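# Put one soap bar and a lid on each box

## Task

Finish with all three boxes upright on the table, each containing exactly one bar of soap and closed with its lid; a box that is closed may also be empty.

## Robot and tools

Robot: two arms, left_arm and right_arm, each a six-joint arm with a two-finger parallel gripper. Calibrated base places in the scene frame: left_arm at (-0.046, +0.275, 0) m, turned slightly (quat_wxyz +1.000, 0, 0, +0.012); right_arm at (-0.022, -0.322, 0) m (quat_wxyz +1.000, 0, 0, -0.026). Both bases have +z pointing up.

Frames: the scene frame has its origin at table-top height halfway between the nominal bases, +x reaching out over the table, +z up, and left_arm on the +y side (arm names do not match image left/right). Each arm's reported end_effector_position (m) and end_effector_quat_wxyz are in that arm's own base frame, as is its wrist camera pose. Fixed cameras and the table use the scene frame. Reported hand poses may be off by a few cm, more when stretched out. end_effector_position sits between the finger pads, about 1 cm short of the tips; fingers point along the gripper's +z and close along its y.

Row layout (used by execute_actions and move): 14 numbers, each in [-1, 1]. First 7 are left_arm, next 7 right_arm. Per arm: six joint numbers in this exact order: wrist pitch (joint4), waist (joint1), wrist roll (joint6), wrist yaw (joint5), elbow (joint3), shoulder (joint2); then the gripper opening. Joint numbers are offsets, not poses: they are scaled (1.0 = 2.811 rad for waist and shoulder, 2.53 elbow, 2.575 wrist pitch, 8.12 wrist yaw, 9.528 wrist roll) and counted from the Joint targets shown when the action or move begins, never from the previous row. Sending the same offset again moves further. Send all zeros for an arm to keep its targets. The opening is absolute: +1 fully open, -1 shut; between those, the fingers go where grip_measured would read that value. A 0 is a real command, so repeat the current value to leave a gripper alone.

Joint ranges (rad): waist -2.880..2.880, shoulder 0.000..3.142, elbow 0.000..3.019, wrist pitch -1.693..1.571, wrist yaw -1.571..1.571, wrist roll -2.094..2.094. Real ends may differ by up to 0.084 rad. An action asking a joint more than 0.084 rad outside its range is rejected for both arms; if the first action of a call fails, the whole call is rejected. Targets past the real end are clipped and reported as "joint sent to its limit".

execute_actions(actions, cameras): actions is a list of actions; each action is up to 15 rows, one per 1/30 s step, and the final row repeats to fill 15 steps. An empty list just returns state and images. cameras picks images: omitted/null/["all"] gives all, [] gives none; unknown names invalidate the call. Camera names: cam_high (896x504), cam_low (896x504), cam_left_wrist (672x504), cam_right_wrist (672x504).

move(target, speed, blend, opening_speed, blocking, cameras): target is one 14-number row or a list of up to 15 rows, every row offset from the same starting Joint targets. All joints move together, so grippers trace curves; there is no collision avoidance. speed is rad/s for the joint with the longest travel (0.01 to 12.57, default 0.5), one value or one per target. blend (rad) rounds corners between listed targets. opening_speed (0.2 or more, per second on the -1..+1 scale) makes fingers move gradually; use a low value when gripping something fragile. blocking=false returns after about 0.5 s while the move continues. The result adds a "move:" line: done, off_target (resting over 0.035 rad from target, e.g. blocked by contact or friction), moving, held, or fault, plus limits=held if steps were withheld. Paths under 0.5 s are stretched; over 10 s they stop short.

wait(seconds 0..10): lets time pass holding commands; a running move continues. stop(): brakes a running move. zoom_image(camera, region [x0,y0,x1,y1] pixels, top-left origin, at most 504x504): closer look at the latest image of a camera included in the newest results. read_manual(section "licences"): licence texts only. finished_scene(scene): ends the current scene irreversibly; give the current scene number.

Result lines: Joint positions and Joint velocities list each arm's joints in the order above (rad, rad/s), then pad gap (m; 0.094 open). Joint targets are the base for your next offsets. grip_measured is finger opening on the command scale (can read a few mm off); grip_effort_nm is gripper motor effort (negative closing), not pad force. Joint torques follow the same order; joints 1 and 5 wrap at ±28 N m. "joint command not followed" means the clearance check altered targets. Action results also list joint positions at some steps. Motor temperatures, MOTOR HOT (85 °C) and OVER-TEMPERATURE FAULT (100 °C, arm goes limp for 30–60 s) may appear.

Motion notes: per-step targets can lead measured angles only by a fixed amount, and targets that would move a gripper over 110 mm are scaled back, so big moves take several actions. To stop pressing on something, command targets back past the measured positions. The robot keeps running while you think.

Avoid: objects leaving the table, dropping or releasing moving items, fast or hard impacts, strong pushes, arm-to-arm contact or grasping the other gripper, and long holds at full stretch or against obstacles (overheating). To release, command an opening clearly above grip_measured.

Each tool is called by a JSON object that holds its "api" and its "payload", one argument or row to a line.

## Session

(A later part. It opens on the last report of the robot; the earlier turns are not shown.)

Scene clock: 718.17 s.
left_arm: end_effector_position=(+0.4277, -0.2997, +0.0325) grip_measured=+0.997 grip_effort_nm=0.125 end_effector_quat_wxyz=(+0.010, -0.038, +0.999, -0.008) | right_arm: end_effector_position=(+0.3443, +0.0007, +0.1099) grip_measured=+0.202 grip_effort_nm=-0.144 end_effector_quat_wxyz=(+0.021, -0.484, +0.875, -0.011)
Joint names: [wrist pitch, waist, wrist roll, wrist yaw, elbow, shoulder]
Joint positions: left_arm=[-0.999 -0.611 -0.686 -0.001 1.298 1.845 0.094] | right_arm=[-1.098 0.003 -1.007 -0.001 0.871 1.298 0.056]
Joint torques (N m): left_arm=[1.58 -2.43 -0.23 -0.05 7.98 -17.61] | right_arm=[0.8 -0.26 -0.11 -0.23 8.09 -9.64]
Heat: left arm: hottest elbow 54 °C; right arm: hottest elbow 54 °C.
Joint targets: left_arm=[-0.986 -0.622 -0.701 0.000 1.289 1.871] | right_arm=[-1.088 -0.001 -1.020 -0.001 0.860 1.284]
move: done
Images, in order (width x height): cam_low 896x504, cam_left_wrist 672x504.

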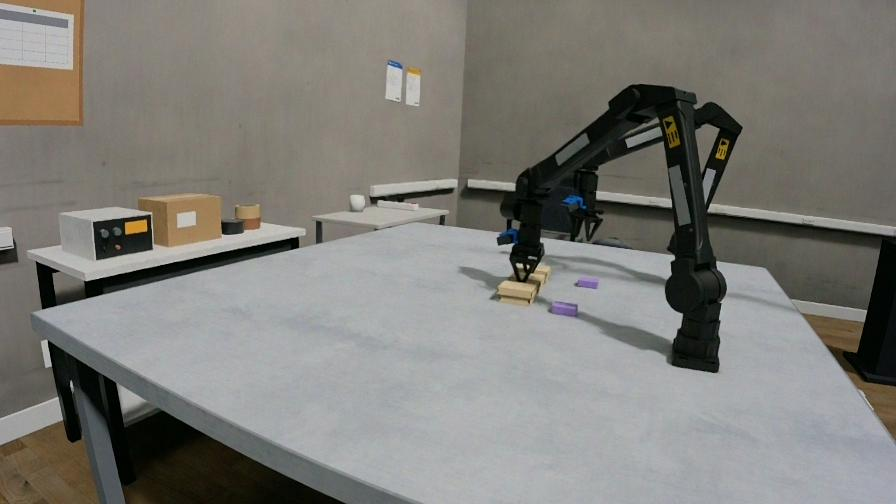

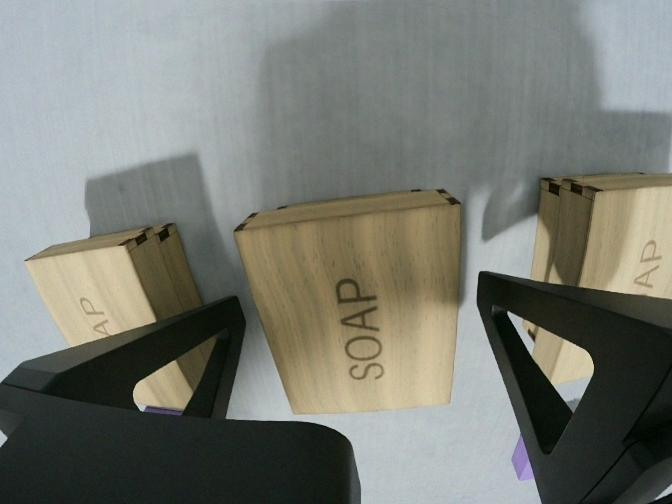

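{"api": "move", "payload": {
  "target": [0,0,0,0,0,0,0.45,0,0,0,0,0,0,0.2],
  "opening_speed": 0.4,
  "cameras": []
}}

{"api": "move", "payload": {
  "target": [0,0,0,0,0,0,0.25,0,0,0,0,0,0,0.2],
  "opening_speed": 0.25,
  "cameras": ["cam_low","cam_high","cam_left_wrist"]
}}

{"api": "zoom_image", "payload": {
  "camera": "cam_low",
  "region": [495, 255, 555, 305]
}}

{"api": "zoom_image", "payload": {
  "camera": "cam_left_wrist",
  "region": [225, 150, 475, 250]
}}

Scene clock: 731.70 s.
left_arm: end_effector_position=(+0.4278, -0.2999, +0.0325) grip_measured=+0.454 grip_effort_nm=-0.168 end_effector_quat_wxyz=(+0.011, -0.038, +0.999, -0.008) | right_arm: end_effector_position=(+0.3443, +0.0007, +0.1099) grip_measured=+0.202 grip_effort_nm=-0.139 end_effector_quat_wxyz=(+0.021, -0.484, +0.875, -0.011)
Joint names: [wrist pitch, waist, wrist roll, wrist yaw, elbow, shoulder]
Joint positions: left_arm=[-0.998 -0.611 -0.687 -0.001 1.298 1.845 0.068] | right_arm=[-1.098 0.003 -1.007 -0.001 0.871 1.298 0.056]
Joint torques (N m): left_arm=[1.65 -2.43 -0.22 -0.05 7.98 -17.55] | right_arm=[0.8 -0.26 -0.11 -0.23 8.09 -9.64]
Heat: left arm: hottest elbow 51 °C; right arm: hottest elbow 54 °C.
Joint targets: left_arm=[-0.985 -0.622 -0.701 0.000 1.289 1.871] | right_arm=[-1.088 -0.001 -1.020 -0.001 0.860 1.284]
move: done
No camera images: "cameras" was empty.

Scene clock: 732.70 s.
left_arm: end_effector_position=(+0.4278, -0.2999, +0.0325) grip_measured=+0.400 grip_effort_nm=-1.043 end_effector_quat_wxyz=(+0.011, -0.038, +0.999, -0.008) | right_arm: end_effector_position=(+0.3443, +0.0007, +0.1099) grip_measured=+0.202 grip_effort_nm=-0.134 end_effector_quat_wxyz=(+0.021, -0.484, +0.875, -0.011)
Joint names: [wrist pitch, waist, wrist roll, wrist yaw, elbow, shoulder]
Joint positions: left_arm=[-0.998 -0.611 -0.687 -0.001 1.298 1.845 0.066] | right_arm=[-1.098 0.003 -1.007 -0.001 0.871 1.298 0.056]
Joint torques (N m): left_arm=[1.66 -2.43 -0.22 -0.05 7.98 -17.55] | right_arm=[0.8 -0.26 -0.11 -0.23 8.09 -9.7]
Heat: left arm: hottest elbow 51 °C; right arm: hottest elbow 54 °C.
Joint targets: left_arm=[-0.985 -0.622 -0.701 0.000 1.289 1.871] | right_arm=[-1.088 -0.001 -1.020 -0.001 0.860 1.284]
move: done
Images, in order (width x height): cam_high 896x504, cam_low 896x504, cam_left_wrist 672x504.

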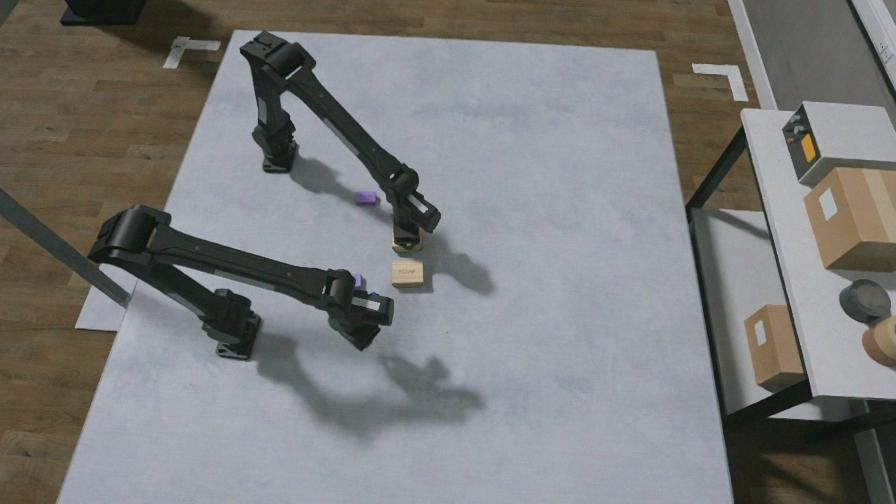

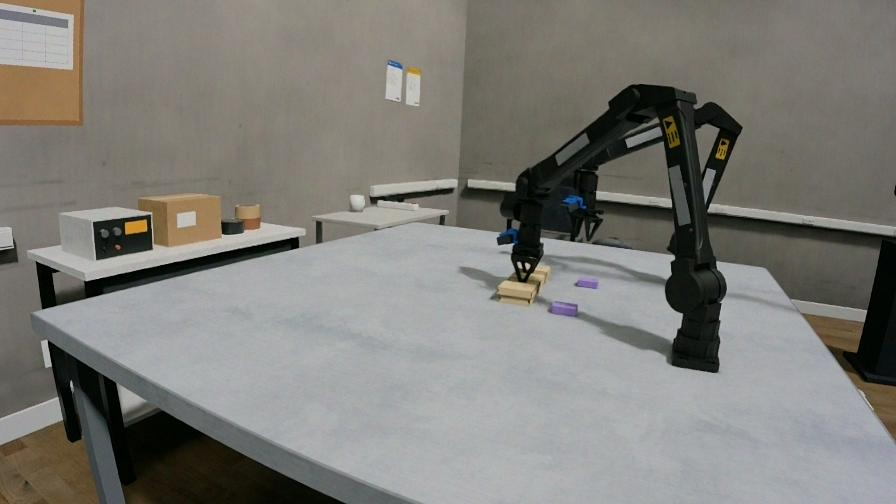

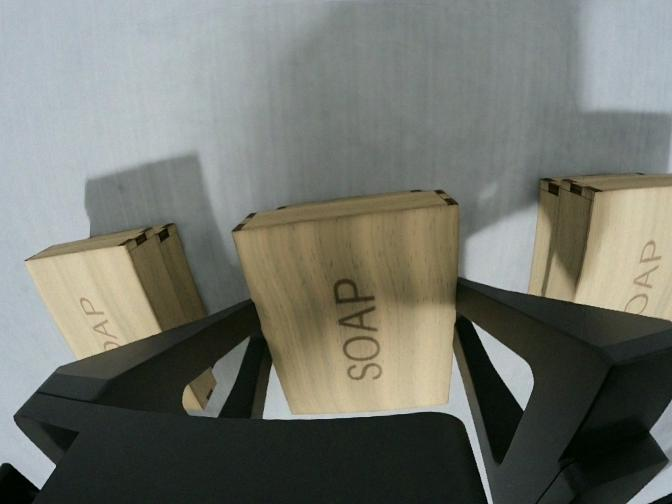

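Scaled by 8.400 from the camera's 896x504 image, which has a finer 1280x720 frame.

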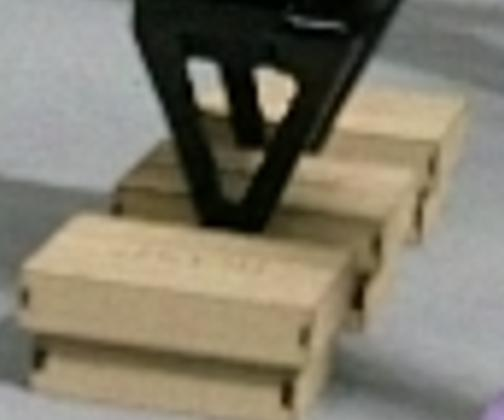

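Scaled by 2.016 from the camera's 672x504 image, which has a finer 960x720 frame.

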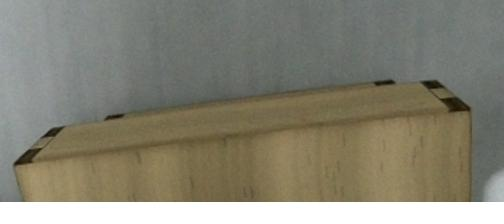

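{"api": "move", "payload": {
  "target": [
    [-0.0082,0,0,0,0.0202,-0.0135,0.25,0,0,0,0,0,0,0.2],
    [-0.047,0,0,0,0.0419,-0.03255,0.25,0,0,0,0,0,0,0.2]
  ],
  "speed": [0.08,0.08],
  "cameras": ["cam_low","cam_left_wrist"]
}}

{"api": "zoom_image", "payload": {
  "camera": "cam_low",
  "region": [495, 255, 555, 305]
}}

Scene clock: 753.97 s.
left_arm: end_effector_position=(+0.4278, -0.3001, +0.0708) grip_measured=+0.399 grip_effort_nm=-1.048 end_effector_quat_wxyz=(+0.009, -0.038, +0.999, -0.007) | right_arm: end_effector_position=(+0.3443, +0.0007, +0.1099) grip_measured=+0.202 grip_effort_nm=-0.144 end_effector_quat_wxyz=(+0.021, -0.484, +0.875, -0.011)
Joint names: [wrist pitch, waist, wrist roll, wrist yaw, elbow, shoulder]
Joint positions: left_arm=[-1.095 -0.611 -0.687 -0.001 1.345 1.799 0.066] | right_arm=[-1.098 0.003 -1.007 -0.001 0.871 1.298 0.056]
Joint torques (N m): left_arm=[0.59 -2.43 -0.22 -0.05 13.79 -21.13] | right_arm=[0.81 -0.26 -0.11 -0.23 8.08 -9.64]
Heat: left arm: hottest elbow 49 °C; right arm: hottest elbow 54 °C.
Joint targets: left_arm=[-1.106 -0.622 -0.701 0.000 1.396 1.779] | right_arm=[-1.088 -0.001 -1.020 -0.001 0.860 1.284]
move: off_target (left_arm); left_arm: the elbow is farthest, 0.050 rad from its target
Images, in order (width x height): cam_low 896x504, cam_left_wrist 672x504.

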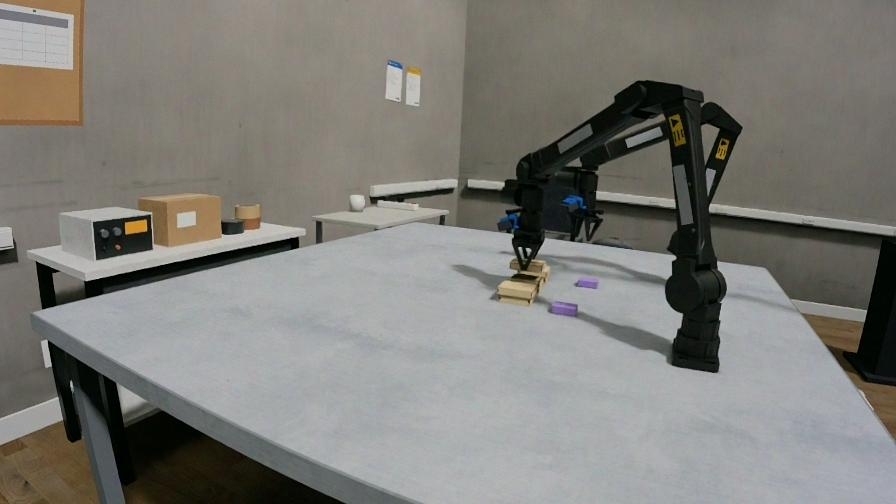

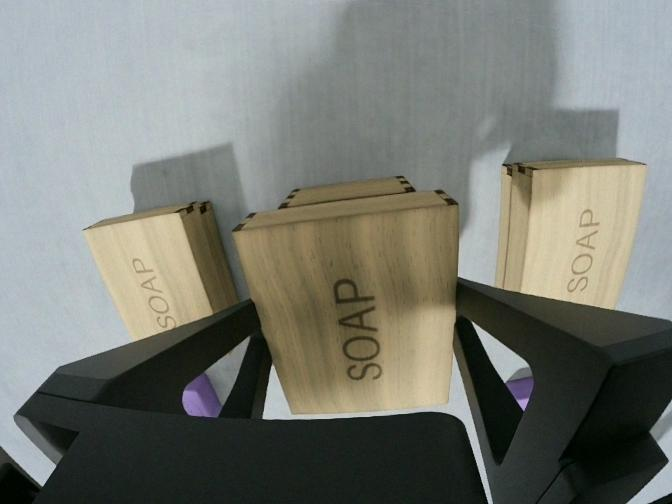

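Scaled by 8.400 from the camera's 896x504 image, which has a finer 1280x720 frame.

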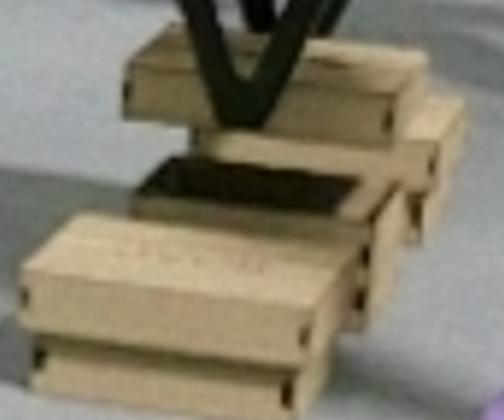

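{"api": "move", "payload": {
  "target": [0,0.2135,0,0,0,0,0.25,0,0,0,0,0,0,0.2],
  "speed": 0.5,
  "cameras": ["cam_high","cam_low"]
}}

{"api": "zoom_image", "payload": {
  "camera": "cam_high",
  "region": [340, 170, 440, 300]
}}

Scene clock: 763.37 s.
left_arm: end_effector_position=(+0.5223, -0.0083, +0.0708) grip_measured=+0.399 grip_effort_nm=-1.038 end_effector_quat_wxyz=(+0.010, -0.330, +0.944, -0.003) | right_arm: end_effector_position=(+0.3443, +0.0007, +0.1099) grip_measured=+0.202 grip_effort_nm=-0.144 end_effector_quat_wxyz=(+0.021, -0.484, +0.875, -0.011)
Joint names: [wrist pitch, waist, wrist roll, wrist yaw, elbow, shoulder]
Joint positions: left_arm=[-1.095 -0.015 -0.687 -0.001 1.345 1.799 0.066] | right_arm=[-1.098 0.003 -1.007 -0.001 0.871 1.298 0.056]
Joint torques (N m): left_arm=[0.66 -2.49 -0.21 -0.06 13.78 -21.54] | right_arm=[0.8 -0.26 -0.11 -0.23 8.08 -9.64]
Heat: left arm: hottest elbow 51 °C; right arm: hottest elbow 54 °C.
Joint targets: left_arm=[-1.107 -0.022 -0.701 0.000 1.396 1.779] | right_arm=[-1.088 -0.001 -1.020 -0.001 0.860 1.284]
move: off_target (left_arm); left_arm: the elbow is farthest, 0.051 rad from its target
Images, in order (width x height): cam_high 896x504, cam_low 896x504.

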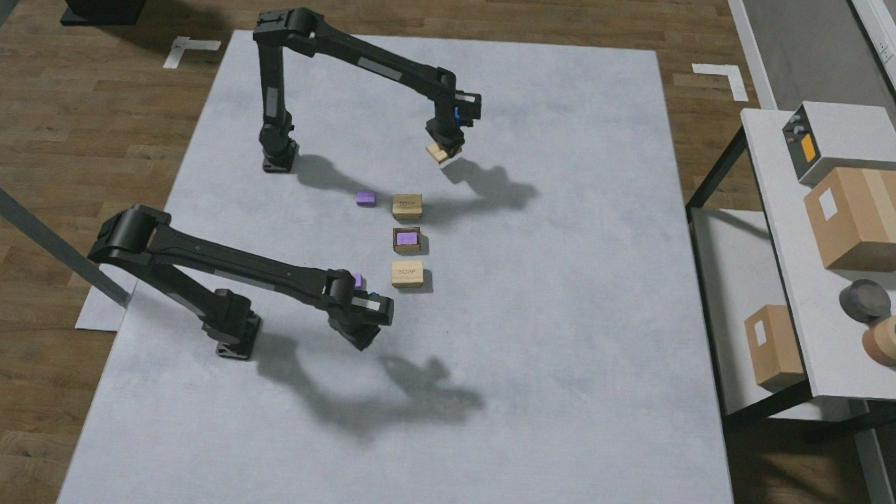

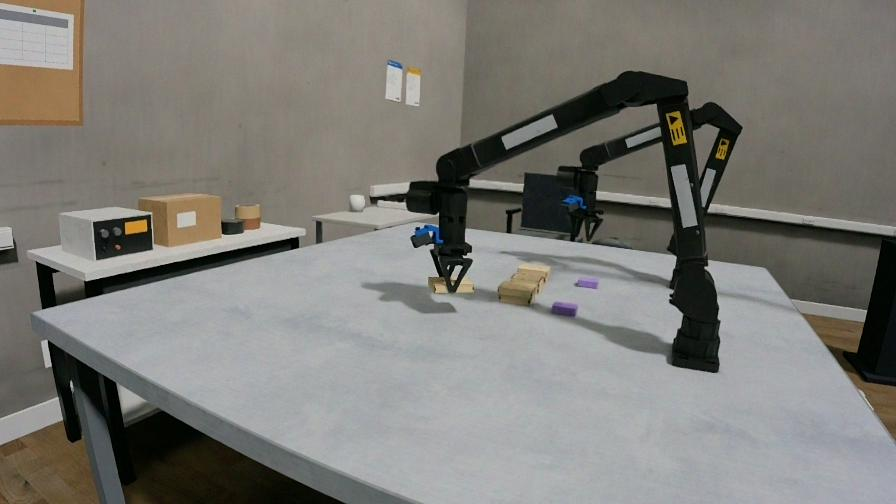

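Scaled by 3.877 from the camera's 896x504 image, which has a finer 1280x720 frame.

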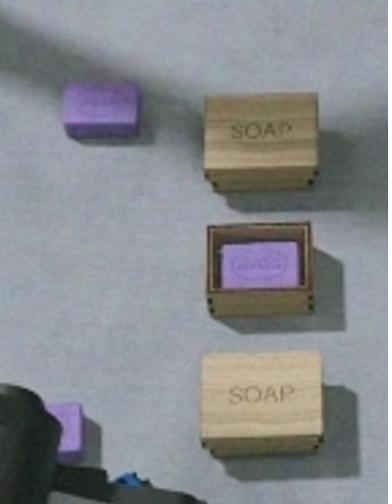

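{"api": "move", "payload": {
  "target": [
    [0,-0.2106,0,0,0,0,0.25,0,0,0,0,0,0,0.2],
    [0.0294,-0.2106,0,0,-0.0349,0.0233,0.25,0,0,0,0,0,0,0.2]
  ],
  "speed": [0.4,0.1],
  "cameras": ["cam_low","cam_left_wrist"]
}}

{"api": "zoom_image", "payload": {
  "camera": "cam_low",
  "region": [495, 255, 555, 305]
}}

{"api": "zoom_image", "payload": {
  "camera": "cam_left_wrist",
  "region": [225, 150, 475, 250]
}}

Scene clock: 783.90 s.
left_arm: end_effector_position=(+0.4244, -0.3016, +0.0497) grip_measured=+0.399 grip_effort_nm=-1.048 end_effector_quat_wxyz=(+0.009, -0.035, +0.999, -0.006) | right_arm: end_effector_position=(+0.3443, +0.0007, +0.1099) grip_measured=+0.202 grip_effort_nm=-0.149 end_effector_quat_wxyz=(+0.021, -0.484, +0.875, -0.011)
Joint names: [wrist pitch, waist, wrist roll, wrist yaw, elbow, shoulder]
Joint positions: left_arm=[-1.044 -0.617 -0.687 -0.001 1.315 1.821 0.066] | right_arm=[-1.098 0.003 -1.007 -0.001 0.871 1.298 0.056]
Joint torques (N m): left_arm=[1.68 -1.32 -0.22 -0.06 8.05 -17.61] | right_arm=[0.8 -0.26 -0.11 -0.23 8.09 -9.64]
Heat: left arm: hottest elbow 54 °C; right arm: hottest elbow 54 °C.
Joint targets: left_arm=[-1.031 -0.614 -0.701 0.000 1.307 1.845] | right_arm=[-1.088 -0.001 -1.020 -0.001 0.860 1.284]
move: done
Images, in order (width x height): cam_low 896x504, cam_left_wrist 672x504.

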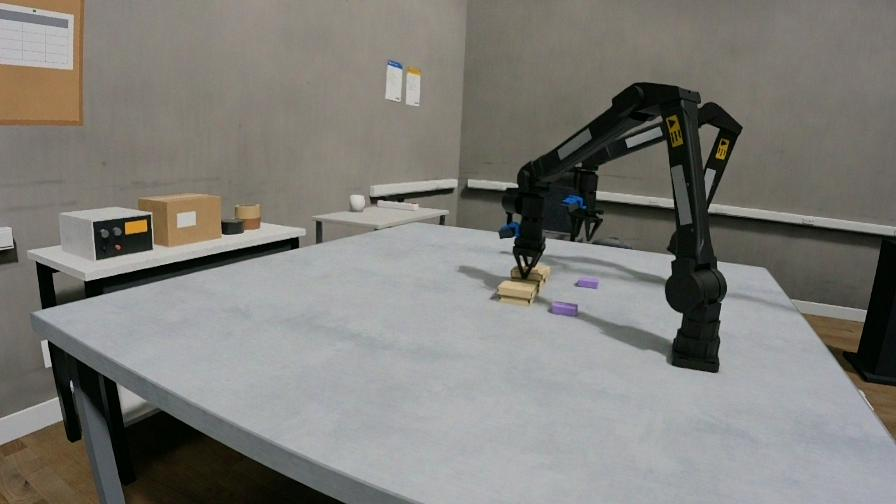

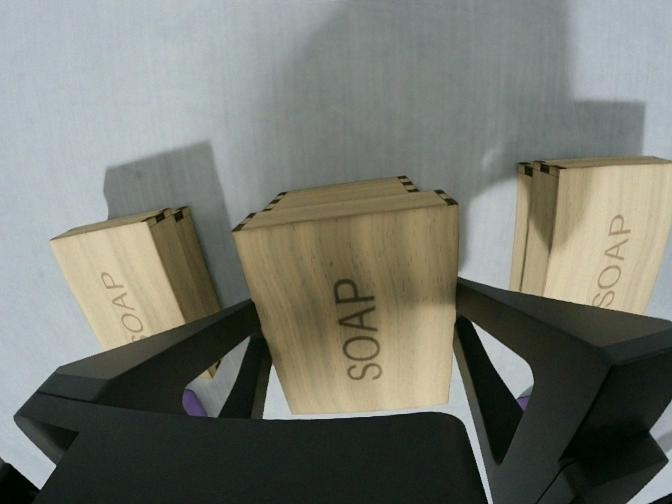

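Scaled by 8.400 from the camera's 896x504 image, which has a finer 1280x720 frame.

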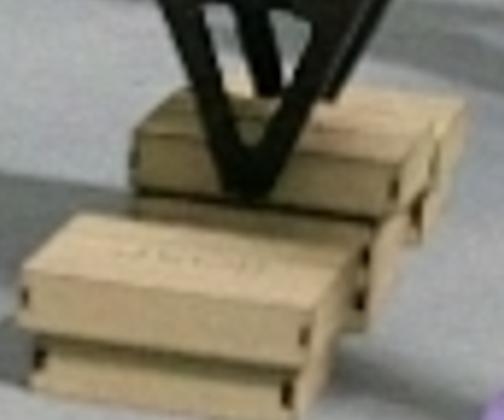

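Scaled by 2.016 from the camera's 672x504 image, which has a finer 960x720 frame.

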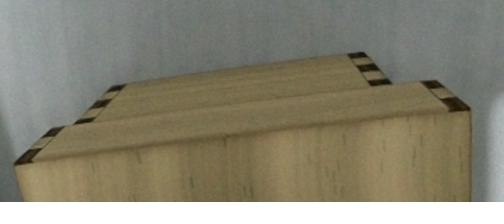

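{"api": "move", "payload": {
  "target": [0.0025,0.0046,0,0,0,0,0.25,0,0,0,0,0,0,0.2],
  "speed": 0.05,
  "cameras": ["cam_low","cam_left_wrist"]
}}

{"api": "zoom_image", "payload": {
  "camera": "cam_low",
  "region": [495, 255, 555, 305]
}}

{"api": "zoom_image", "payload": {
  "camera": "cam_left_wrist",
  "region": [225, 150, 475, 250]
}}

Scene clock: 801.67 s.
left_arm: end_effector_position=(+0.4271, -0.3006, +0.0497) grip_measured=+0.399 grip_effort_nm=-1.043 end_effector_quat_wxyz=(+0.011, -0.037, +0.999, -0.008) | right_arm: end_effector_position=(+0.3443, +0.0007, +0.1099) grip_measured=+0.202 grip_effort_nm=-0.144 end_effector_quat_wxyz=(+0.021, -0.484, +0.875, -0.011)
Joint names: [wrist pitch, waist, wrist roll, wrist yaw, elbow, shoulder]
Joint positions: left_arm=[-1.037 -0.613 -0.687 -0.001 1.315 1.821 0.066] | right_arm=[-1.098 0.003 -1.007 -0.001 0.871 1.298 0.056]
Joint torques (N m): left_arm=[1.59 -0.56 -0.22 -0.06 8.25 -17.61] | right_arm=[0.81 -0.26 -0.11 -0.23 8.09 -9.7]
Heat: left arm: hottest elbow 51 °C; right arm: hottest elbow 54 °C.
Joint targets: left_arm=[-1.024 -0.601 -0.701 0.000 1.307 1.845] | right_arm=[-1.088 -0.001 -1.020 -0.001 0.860 1.284]
move: done
Images, in order (width x height): cam_low 896x504, cam_left_wrist 672x504.

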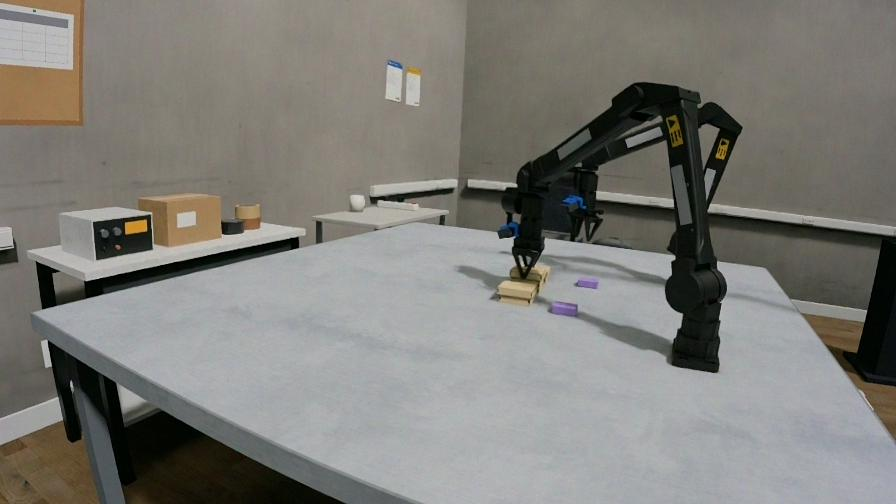

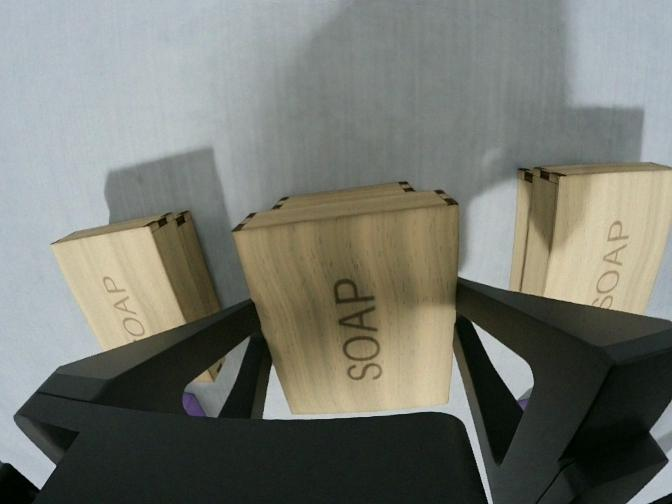

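Scaled by 8.400 from the camera's 896x504 image, which has a finer 1280x720 frame.

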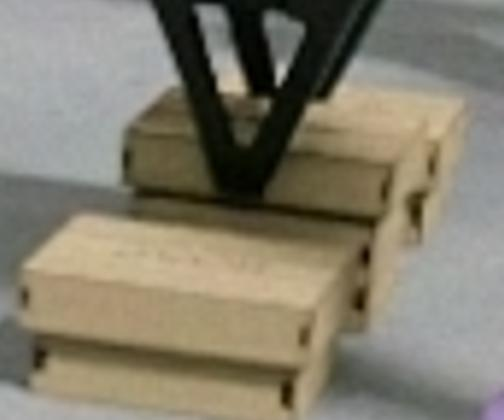

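Scaled by 2.016 from the camera's 672x504 image, which has a finer 960x720 frame.

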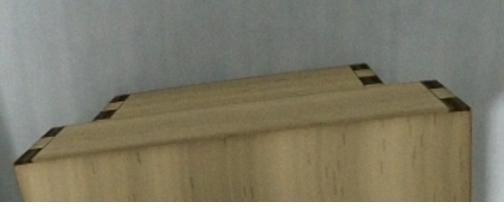

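{"api": "move", "payload": {
  "target": [0.0014,0.0012,0,0,0,0,0.25,0,0,0,0,0,0,0.2],
  "speed": 0.05,
  "cameras": ["cam_low","cam_left_wrist"]
}}

{"api": "zoom_image", "payload": {
  "camera": "cam_low",
  "region": [495, 255, 555, 305]
}}

{"api": "zoom_image", "payload": {
  "camera": "cam_left_wrist",
  "region": [225, 150, 475, 250]
}}

Scene clock: 811.93 s.
left_arm: end_effector_position=(+0.4287, -0.2997, +0.0497) grip_measured=+0.399 grip_effort_nm=-1.038 end_effector_quat_wxyz=(+0.013, -0.039, +0.999, -0.009) | right_arm: end_effector_position=(+0.3443, +0.0007, +0.1099) grip_measured=+0.202 grip_effort_nm=-0.139 end_effector_quat_wxyz=(+0.021, -0.484, +0.875, -0.011)
Joint names: [wrist pitch, waist, wrist roll, wrist yaw, elbow, shoulder]
Joint positions: left_arm=[-1.034 -0.609 -0.687 -0.001 1.315 1.821 0.066] | right_arm=[-1.098 0.003 -1.007 -0.001 0.871 1.298 0.056]
Joint torques (N m): left_arm=[1.69 -0.5 -0.22 -0.06 8.27 -17.61] | right_arm=[0.81 -0.26 -0.11 -0.23 8.08 -9.7]
Heat: left arm: hottest elbow 50 °C; right arm: hottest elbow 54 °C.
Joint targets: left_arm=[-1.021 -0.598 -0.701 0.000 1.307 1.845] | right_arm=[-1.088 -0.001 -1.020 -0.001 0.860 1.284]
move: done
Images, in order (width x height): cam_low 896x504, cam_left_wrist 672x504.

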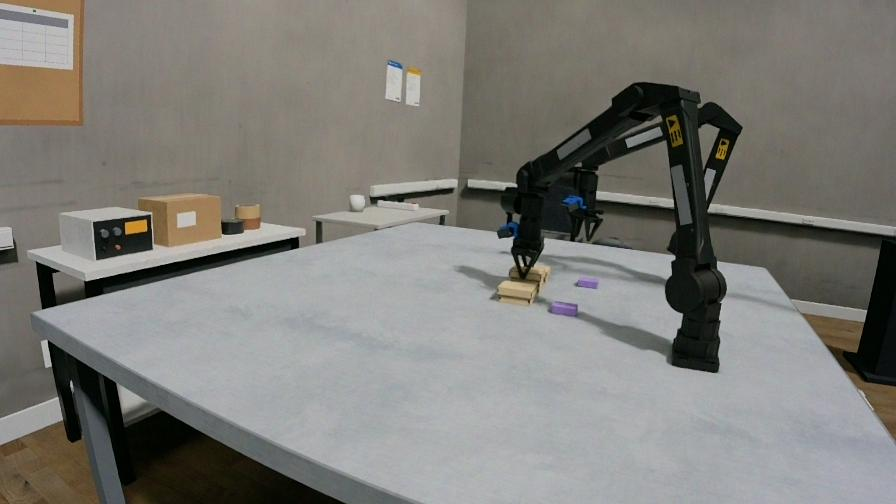

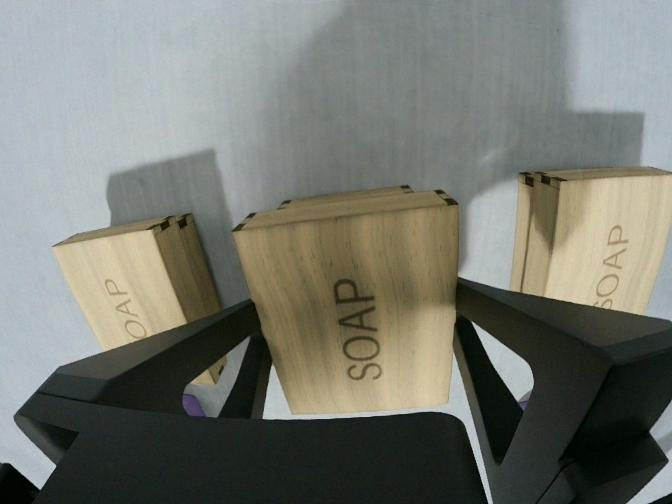

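Scaled by 8.400 from the camera's 896x504 image, which has a finer 1280x720 frame.

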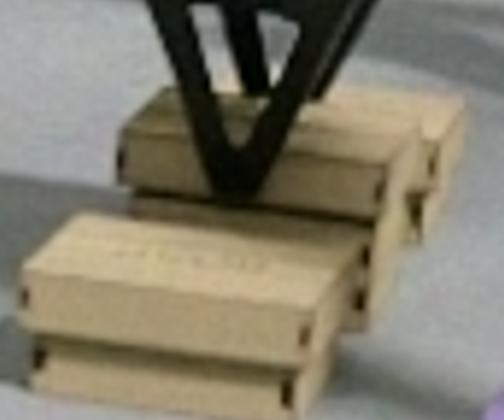

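Scaled by 2.016 from the camera's 672x504 image, which has a finer 960x720 frame.

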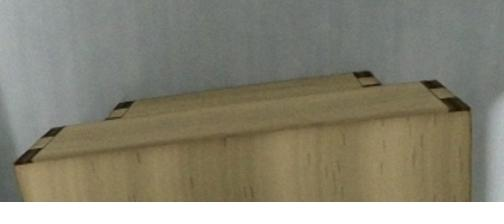

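{"api": "move", "payload": {
  "target": [0,0,0,0,0,0.0025,0.25,0,0,0,0,0,0,0.2],
  "speed": 0.05,
  "cameras": []
}}

{"api": "move", "payload": {
  "target": [0,0,0,0,0,0.0018,0.25,0,0,0,0,0,0,0.2],
  "speed": 0.05,
  "cameras": ["cam_low","cam_left_wrist"]
}}

{"api": "zoom_image", "payload": {
  "camera": "cam_low",
  "region": [495, 255, 555, 305]
}}

{"api": "zoom_image", "payload": {
  "camera": "cam_left_wrist",
  "region": [225, 150, 475, 250]
}}

Scene clock: 821.33 s.
left_arm: end_effector_position=(+0.4288, -0.2998, +0.0496) grip_measured=+0.399 grip_effort_nm=-1.038 end_effector_quat_wxyz=(+0.013, -0.039, +0.999, -0.009) | right_arm: end_effector_position=(+0.3443, +0.0007, +0.1099) grip_measured=+0.202 grip_effort_nm=-0.139 end_effector_quat_wxyz=(+0.021, -0.484, +0.875, -0.011)
Joint names: [wrist pitch, waist, wrist roll, wrist yaw, elbow, shoulder]
Joint positions: left_arm=[-1.033 -0.609 -0.687 -0.001 1.315 1.821 0.066] | right_arm=[-1.098 0.003 -1.007 -0.001 0.871 1.298 0.056]
Joint torques (N m): left_arm=[1.66 -0.67 -0.21 -0.06 8.25 -17.44] | right_arm=[0.81 -0.26 -0.11 -0.23 8.09 -9.7]
Heat: left arm: hottest elbow 49 °C; right arm: hottest elbow 54 °C.
Joint targets: left_arm=[-1.021 -0.598 -0.701 0.000 1.307 1.852] | right_arm=[-1.088 -0.001 -1.020 -0.001 0.860 1.284]
move: done
No camera images: "cameras" was empty.

Scene clock: 822.03 s.
left_arm: end_effector_position=(+0.4285, -0.2996, +0.0475) grip_measured=+0.399 grip_effort_nm=-1.043 end_effector_quat_wxyz=(+0.011, -0.039, +0.999, -0.008) | right_arm: end_effector_position=(+0.3443, +0.0007, +0.1099) grip_measured=+0.202 grip_effort_nm=-0.144 end_effector_quat_wxyz=(+0.021, -0.484, +0.875, -0.011)
Joint names: [wrist pitch, waist, wrist roll, wrist yaw, elbow, shoulder]
Joint positions: left_arm=[-1.033 -0.609 -0.687 -0.001 1.315 1.825 0.066] | right_arm=[-1.098 0.003 -1.007 -0.001 0.871 1.298 0.056]
Joint torques (N m): left_arm=[1.66 -0.67 -0.21 -0.06 8.23 -17.03] | right_arm=[0.8 -0.26 -0.11 -0.23 8.09 -9.64]
Heat: left arm: hottest elbow 49 °C; right arm: hottest elbow 54 °C.
Joint targets: left_arm=[-1.021 -0.598 -0.701 0.000 1.307 1.857] | right_arm=[-1.088 -0.001 -1.020 -0.001 0.860 1.284]
move: done
Images, in order (width x height): cam_low 896x504, cam_left_wrist 672x504.

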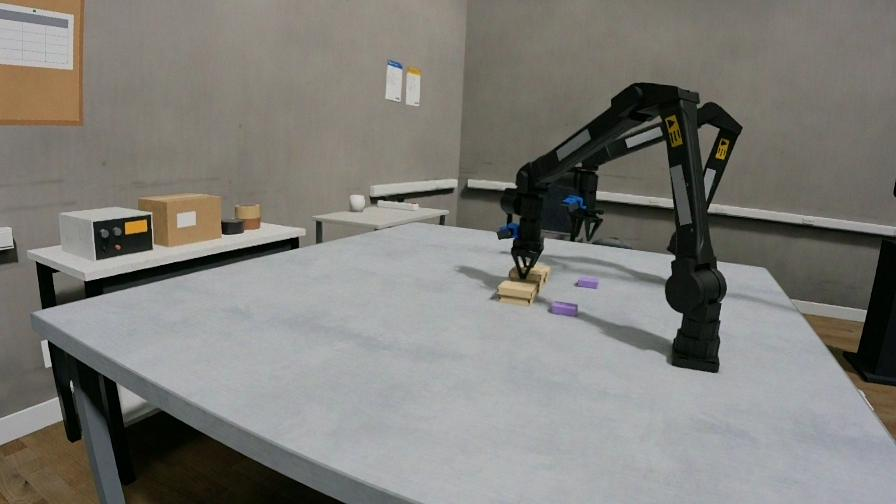

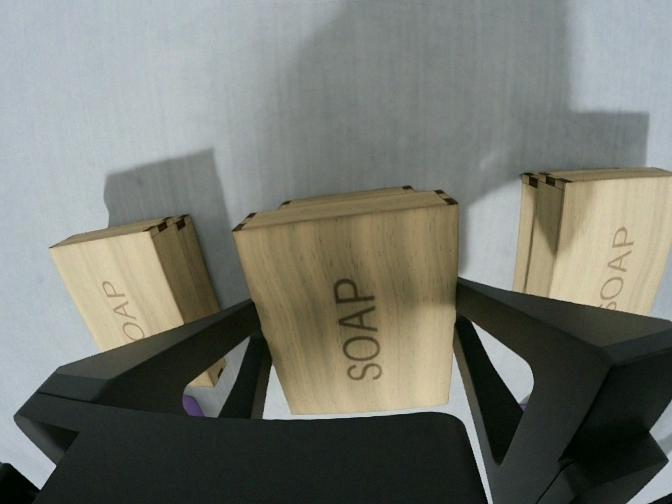

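Scaled by 8.400 from the camera's 896x504 image, which has a finer 1280x720 frame.

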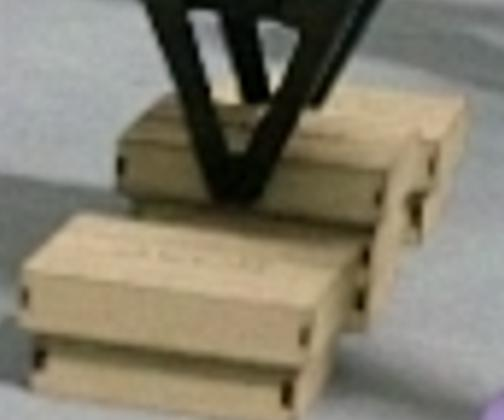

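Scaled by 2.016 from the camera's 672x504 image, which has a finer 960x720 frame.

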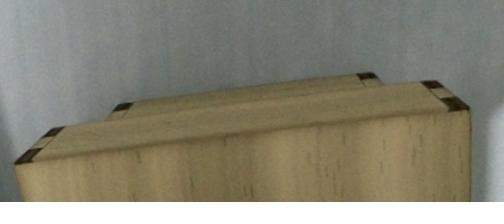

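{"api": "move", "payload": {
  "target": [0,0,0,0,0,0.0015,0.25,0,0,0,0,0,0,0.2],
  "speed": 0.05,
  "cameras": []
}}

{"api": "move", "payload": {
  "target": [0,0,0,0,0,0,0.75,0,0,0,0,0,0,0.2],
  "opening_speed": 0.25,
  "cameras": ["cam_low","cam_left_wrist"]
}}

{"api": "zoom_image", "payload": {
  "camera": "cam_low",
  "region": [495, 255, 555, 305]
}}

{"api": "zoom_image", "payload": {
  "camera": "cam_left_wrist",
  "region": [225, 150, 475, 250]
}}

Scene clock: 832.67 s.
left_arm: end_effector_position=(+0.4286, -0.2994, +0.0473) grip_measured=+0.399 grip_effort_nm=-1.038 end_effector_quat_wxyz=(+0.011, -0.039, +0.999, -0.008) | right_arm: end_effector_position=(+0.3443, +0.0007, +0.1099) grip_measured=+0.202 grip_effort_nm=-0.144 end_effector_quat_wxyz=(+0.021, -0.484, +0.875, -0.011)
Joint names: [wrist pitch, waist, wrist roll, wrist yaw, elbow, shoulder]
Joint positions: left_arm=[-1.033 -0.609 -0.687 -0.001 1.315 1.826 0.066] | right_arm=[-1.098 0.003 -1.007 -0.001 0.871 1.298 0.056]
Joint torques (N m): left_arm=[1.68 -0.62 -0.21 -0.06 8.24 -16.67] | right_arm=[0.8 -0.26 -0.11 -0.23 8.08 -9.7]
Heat: left arm: hottest elbow 48 °C; right arm: hottest elbow 54 °C.
Joint targets: left_arm=[-1.021 -0.598 -0.701 0.000 1.307 1.861] | right_arm=[-1.088 -0.001 -1.020 -0.001 0.860 1.284]
move: done
No camera images: "cameras" was empty.

Scene clock: 834.97 s.
left_arm: end_effector_position=(+0.4282, -0.2991, +0.0446) grip_measured=+0.747 grip_effort_nm=0.134 end_effector_quat_wxyz=(+0.009, -0.039, +0.999, -0.006) | right_arm: end_effector_position=(+0.3443, +0.0007, +0.1099) grip_measured=+0.202 grip_effort_nm=-0.139 end_effector_quat_wxyz=(+0.021, -0.484, +0.875, -0.011)
Joint names: [wrist pitch, waist, wrist roll, wrist yaw, elbow, shoulder]
Joint positions: left_arm=[-1.033 -0.609 -0.687 -0.001 1.315 1.831 0.082] | right_arm=[-1.098 0.003 -1.007 -0.001 0.871 1.298 0.056]
Joint torques (N m): left_arm=[1.65 -0.62 -0.21 -0.06 8.18 -17.14] | right_arm=[0.81 -0.26 -0.11 -0.23 8.08 -9.64]
Heat: left arm: hottest elbow 48 °C; right arm: hottest elbow 54 °C.
Joint targets: left_arm=[-1.021 -0.598 -0.701 0.000 1.307 1.861] | right_arm=[-1.088 -0.001 -1.020 -0.001 0.860 1.284]
move: done
Images, in order (width x height): cam_low 896x504, cam_left_wrist 672x504.

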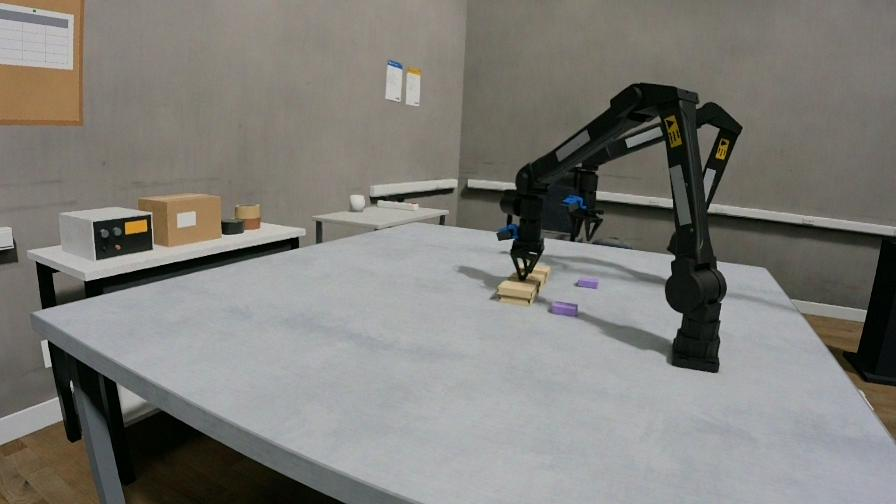

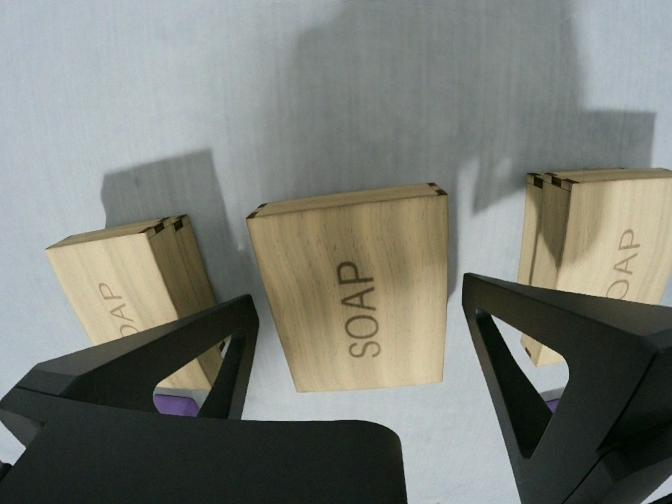

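Scaled by 8.400 from the camera's 896x504 image, which has a finer 1280x720 frame.

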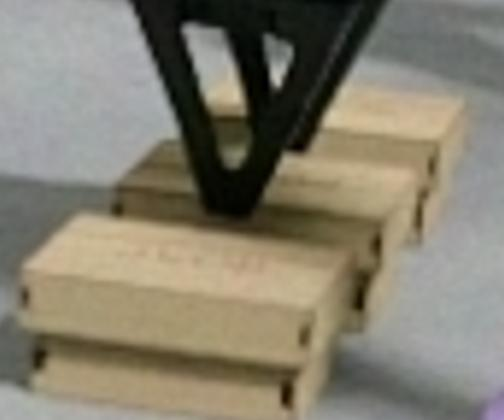

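Scaled by 2.016 from the camera's 672x504 image, which has a finer 960x720 frame.

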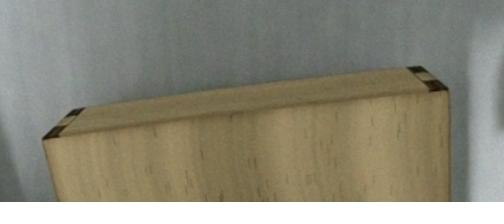

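{"api": "move", "payload": {
  "target": [
    [0,0,0,0,0,-0.0427,0.75,0,0,0,0,0,0,0.2],
    [-0.0715,-0.0559,-0.0132,0,0.1445,0.012,1,0,0,0,0,0,0,0.2],
    [-0.0715,-0.0559,-0.0132,0,0.1445,0.0487,1,0,0,0,0,0,0,0.2]
  ],
  "speed": [0.15,0.3,0.2],
  "opening_speed": 0.5
}}

{"api": "zoom_image", "payload": {
  "camera": "cam_low",
  "region": [485, 255, 585, 325]
}}

Scene clock: 852.60 s.
left_arm: end_effector_position=(+0.4377, -0.4078, +0.0746) grip_measured=+0.997 grip_effort_nm=0.129 end_effector_quat_wxyz=(+0.009, -0.032, +0.999, -0.009) | right_arm: end_effector_position=(+0.3443, +0.0007, +0.1099) grip_measured=+0.202 grip_effort_nm=-0.139 end_effector_quat_wxyz=(+0.021, -0.484, +0.875, -0.011)
Joint names: [wrist pitch, waist, wrist roll, wrist yaw, elbow, shoulder]
Joint positions: left_arm=[-1.194 -0.749 -0.813 -0.001 1.624 1.975 0.094] | right_arm=[-1.098 0.003 -1.007 -0.001 0.871 1.298 0.056]
Joint torques (N m): left_arm=[0.66 -1.9 -0.22 -0.07 14.11 -21.19] | right_arm=[0.81 -0.26 -0.11 -0.23 8.09 -9.7]
Heat: left arm: hottest elbow 48 °C; right arm: hottest elbow 54 °C.
Joint targets: left_arm=[-1.205 -0.755 -0.827 0.000 1.673 1.998] | right_arm=[-1.088 -0.001 -1.020 -0.001 0.860 1.284]
move: off_target (left_arm); target 2's new numbers were sent with left_arm's elbow 0.053 rad from that target; left_arm: the elbow is farthest, 0.049 rad from its target

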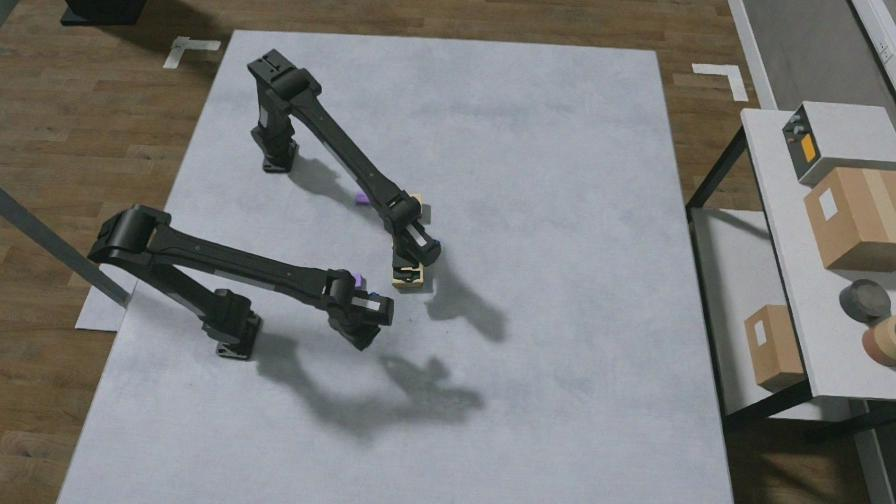

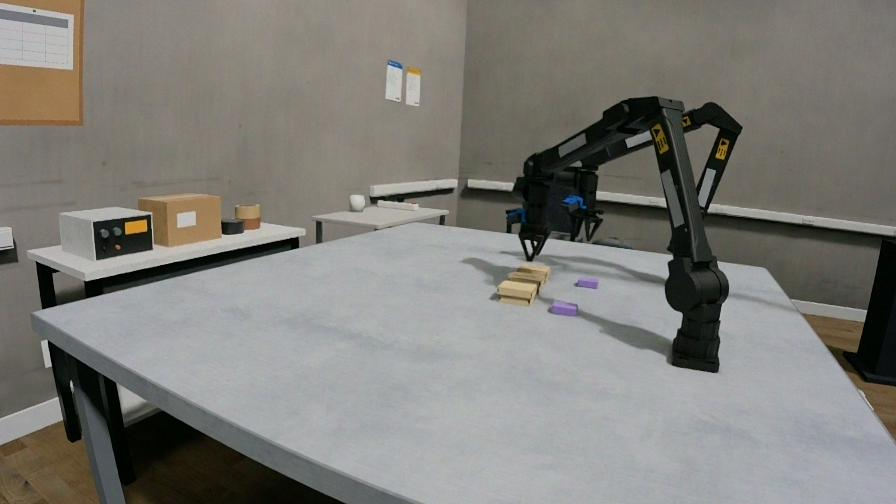

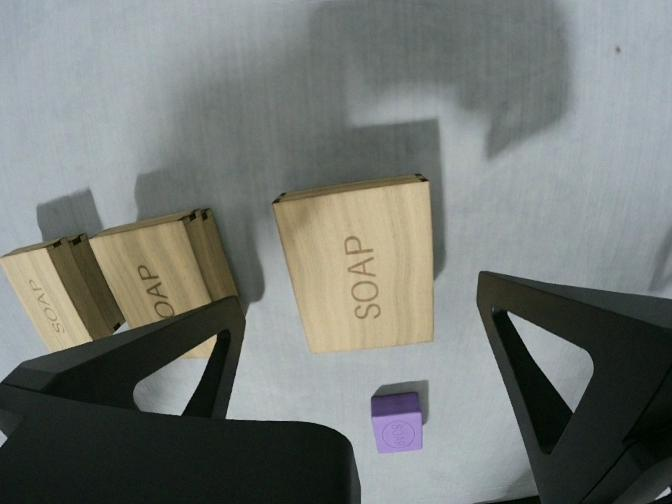

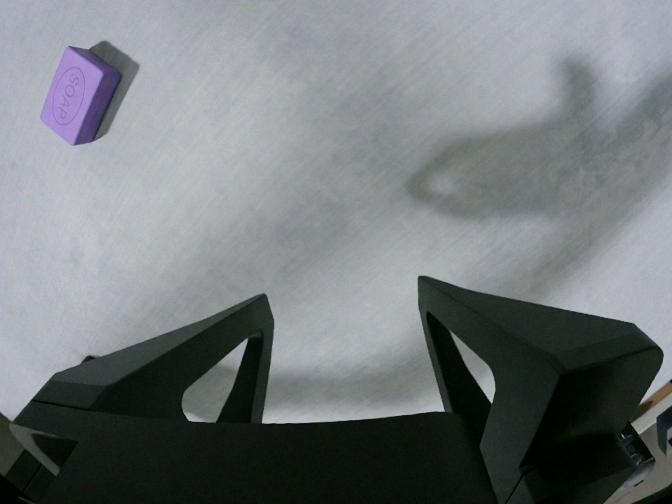

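Scaled by 5.040 from the camera's 896x504 image, which has a finer 1280x720 frame.

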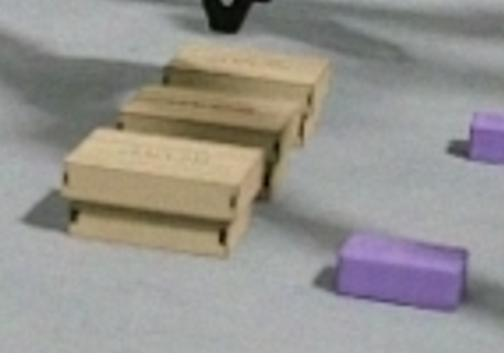

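{"api": "move", "payload": {
  "target": [0.0455,-0.0039,-0.0018,0,-0.0418,0.0165,1,0,0,0,0,0,0,0.2],
  "speed": 0.12,
  "cameras": ["cam_low","cam_left_wrist"]
}}

Scene clock: 867.90 s.
left_arm: end_effector_position=(+0.4364, -0.4106, +0.0351) grip_measured=+0.997 grip_effort_nm=0.129 end_effector_quat_wxyz=(+0.011, -0.037, +0.999, -0.011) | right_arm: end_effector_position=(+0.3443, +0.0007, +0.1099) grip_measured=+0.202 grip_effort_nm=-0.149 end_effector_quat_wxyz=(+0.021, -0.484, +0.875, -0.011)
Joint names: [wrist pitch, waist, wrist roll, wrist yaw, elbow, shoulder]
Joint positions: left_arm=[-1.101 -0.754 -0.829 -0.001 1.576 2.015 0.094] | right_arm=[-1.098 0.003 -1.007 -0.001 0.871 1.298 0.056]
Joint torques (N m): left_arm=[1.76 -2.37 -0.29 -0.07 8.44 -19.96] | right_arm=[0.8 -0.26 -0.11 -0.23 8.08 -9.7]
Heat: left arm: hottest elbow 49 °C; right arm: hottest elbow 54 °C.
Joint targets: left_arm=[-1.088 -0.766 -0.844 0.000 1.567 2.044] | right_arm=[-1.088 -0.001 -1.020 -0.001 0.860 1.284]
move: done
Images, in order (width x height): cam_low 896x504, cam_left_wrist 672x504.

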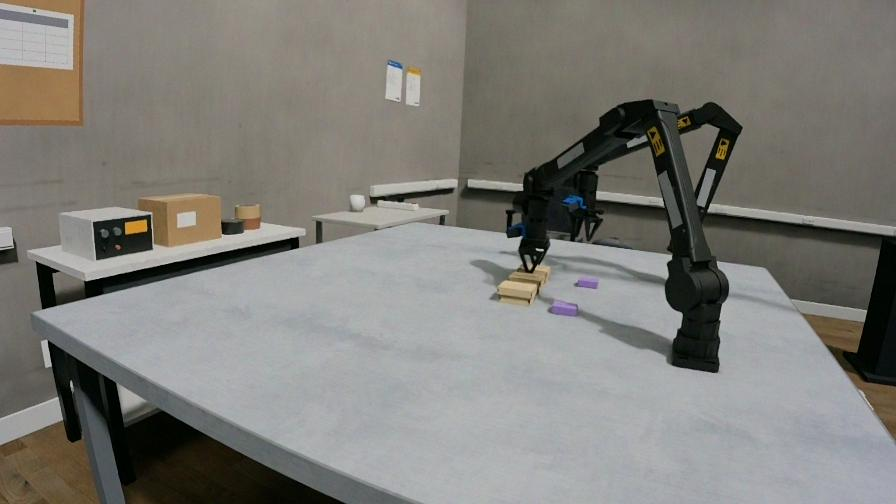

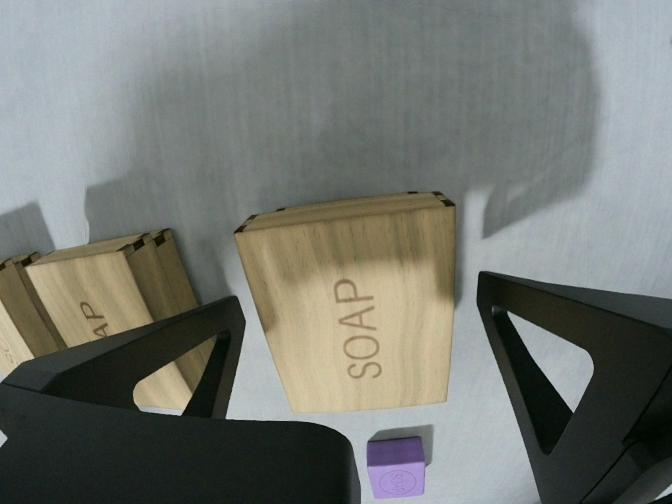

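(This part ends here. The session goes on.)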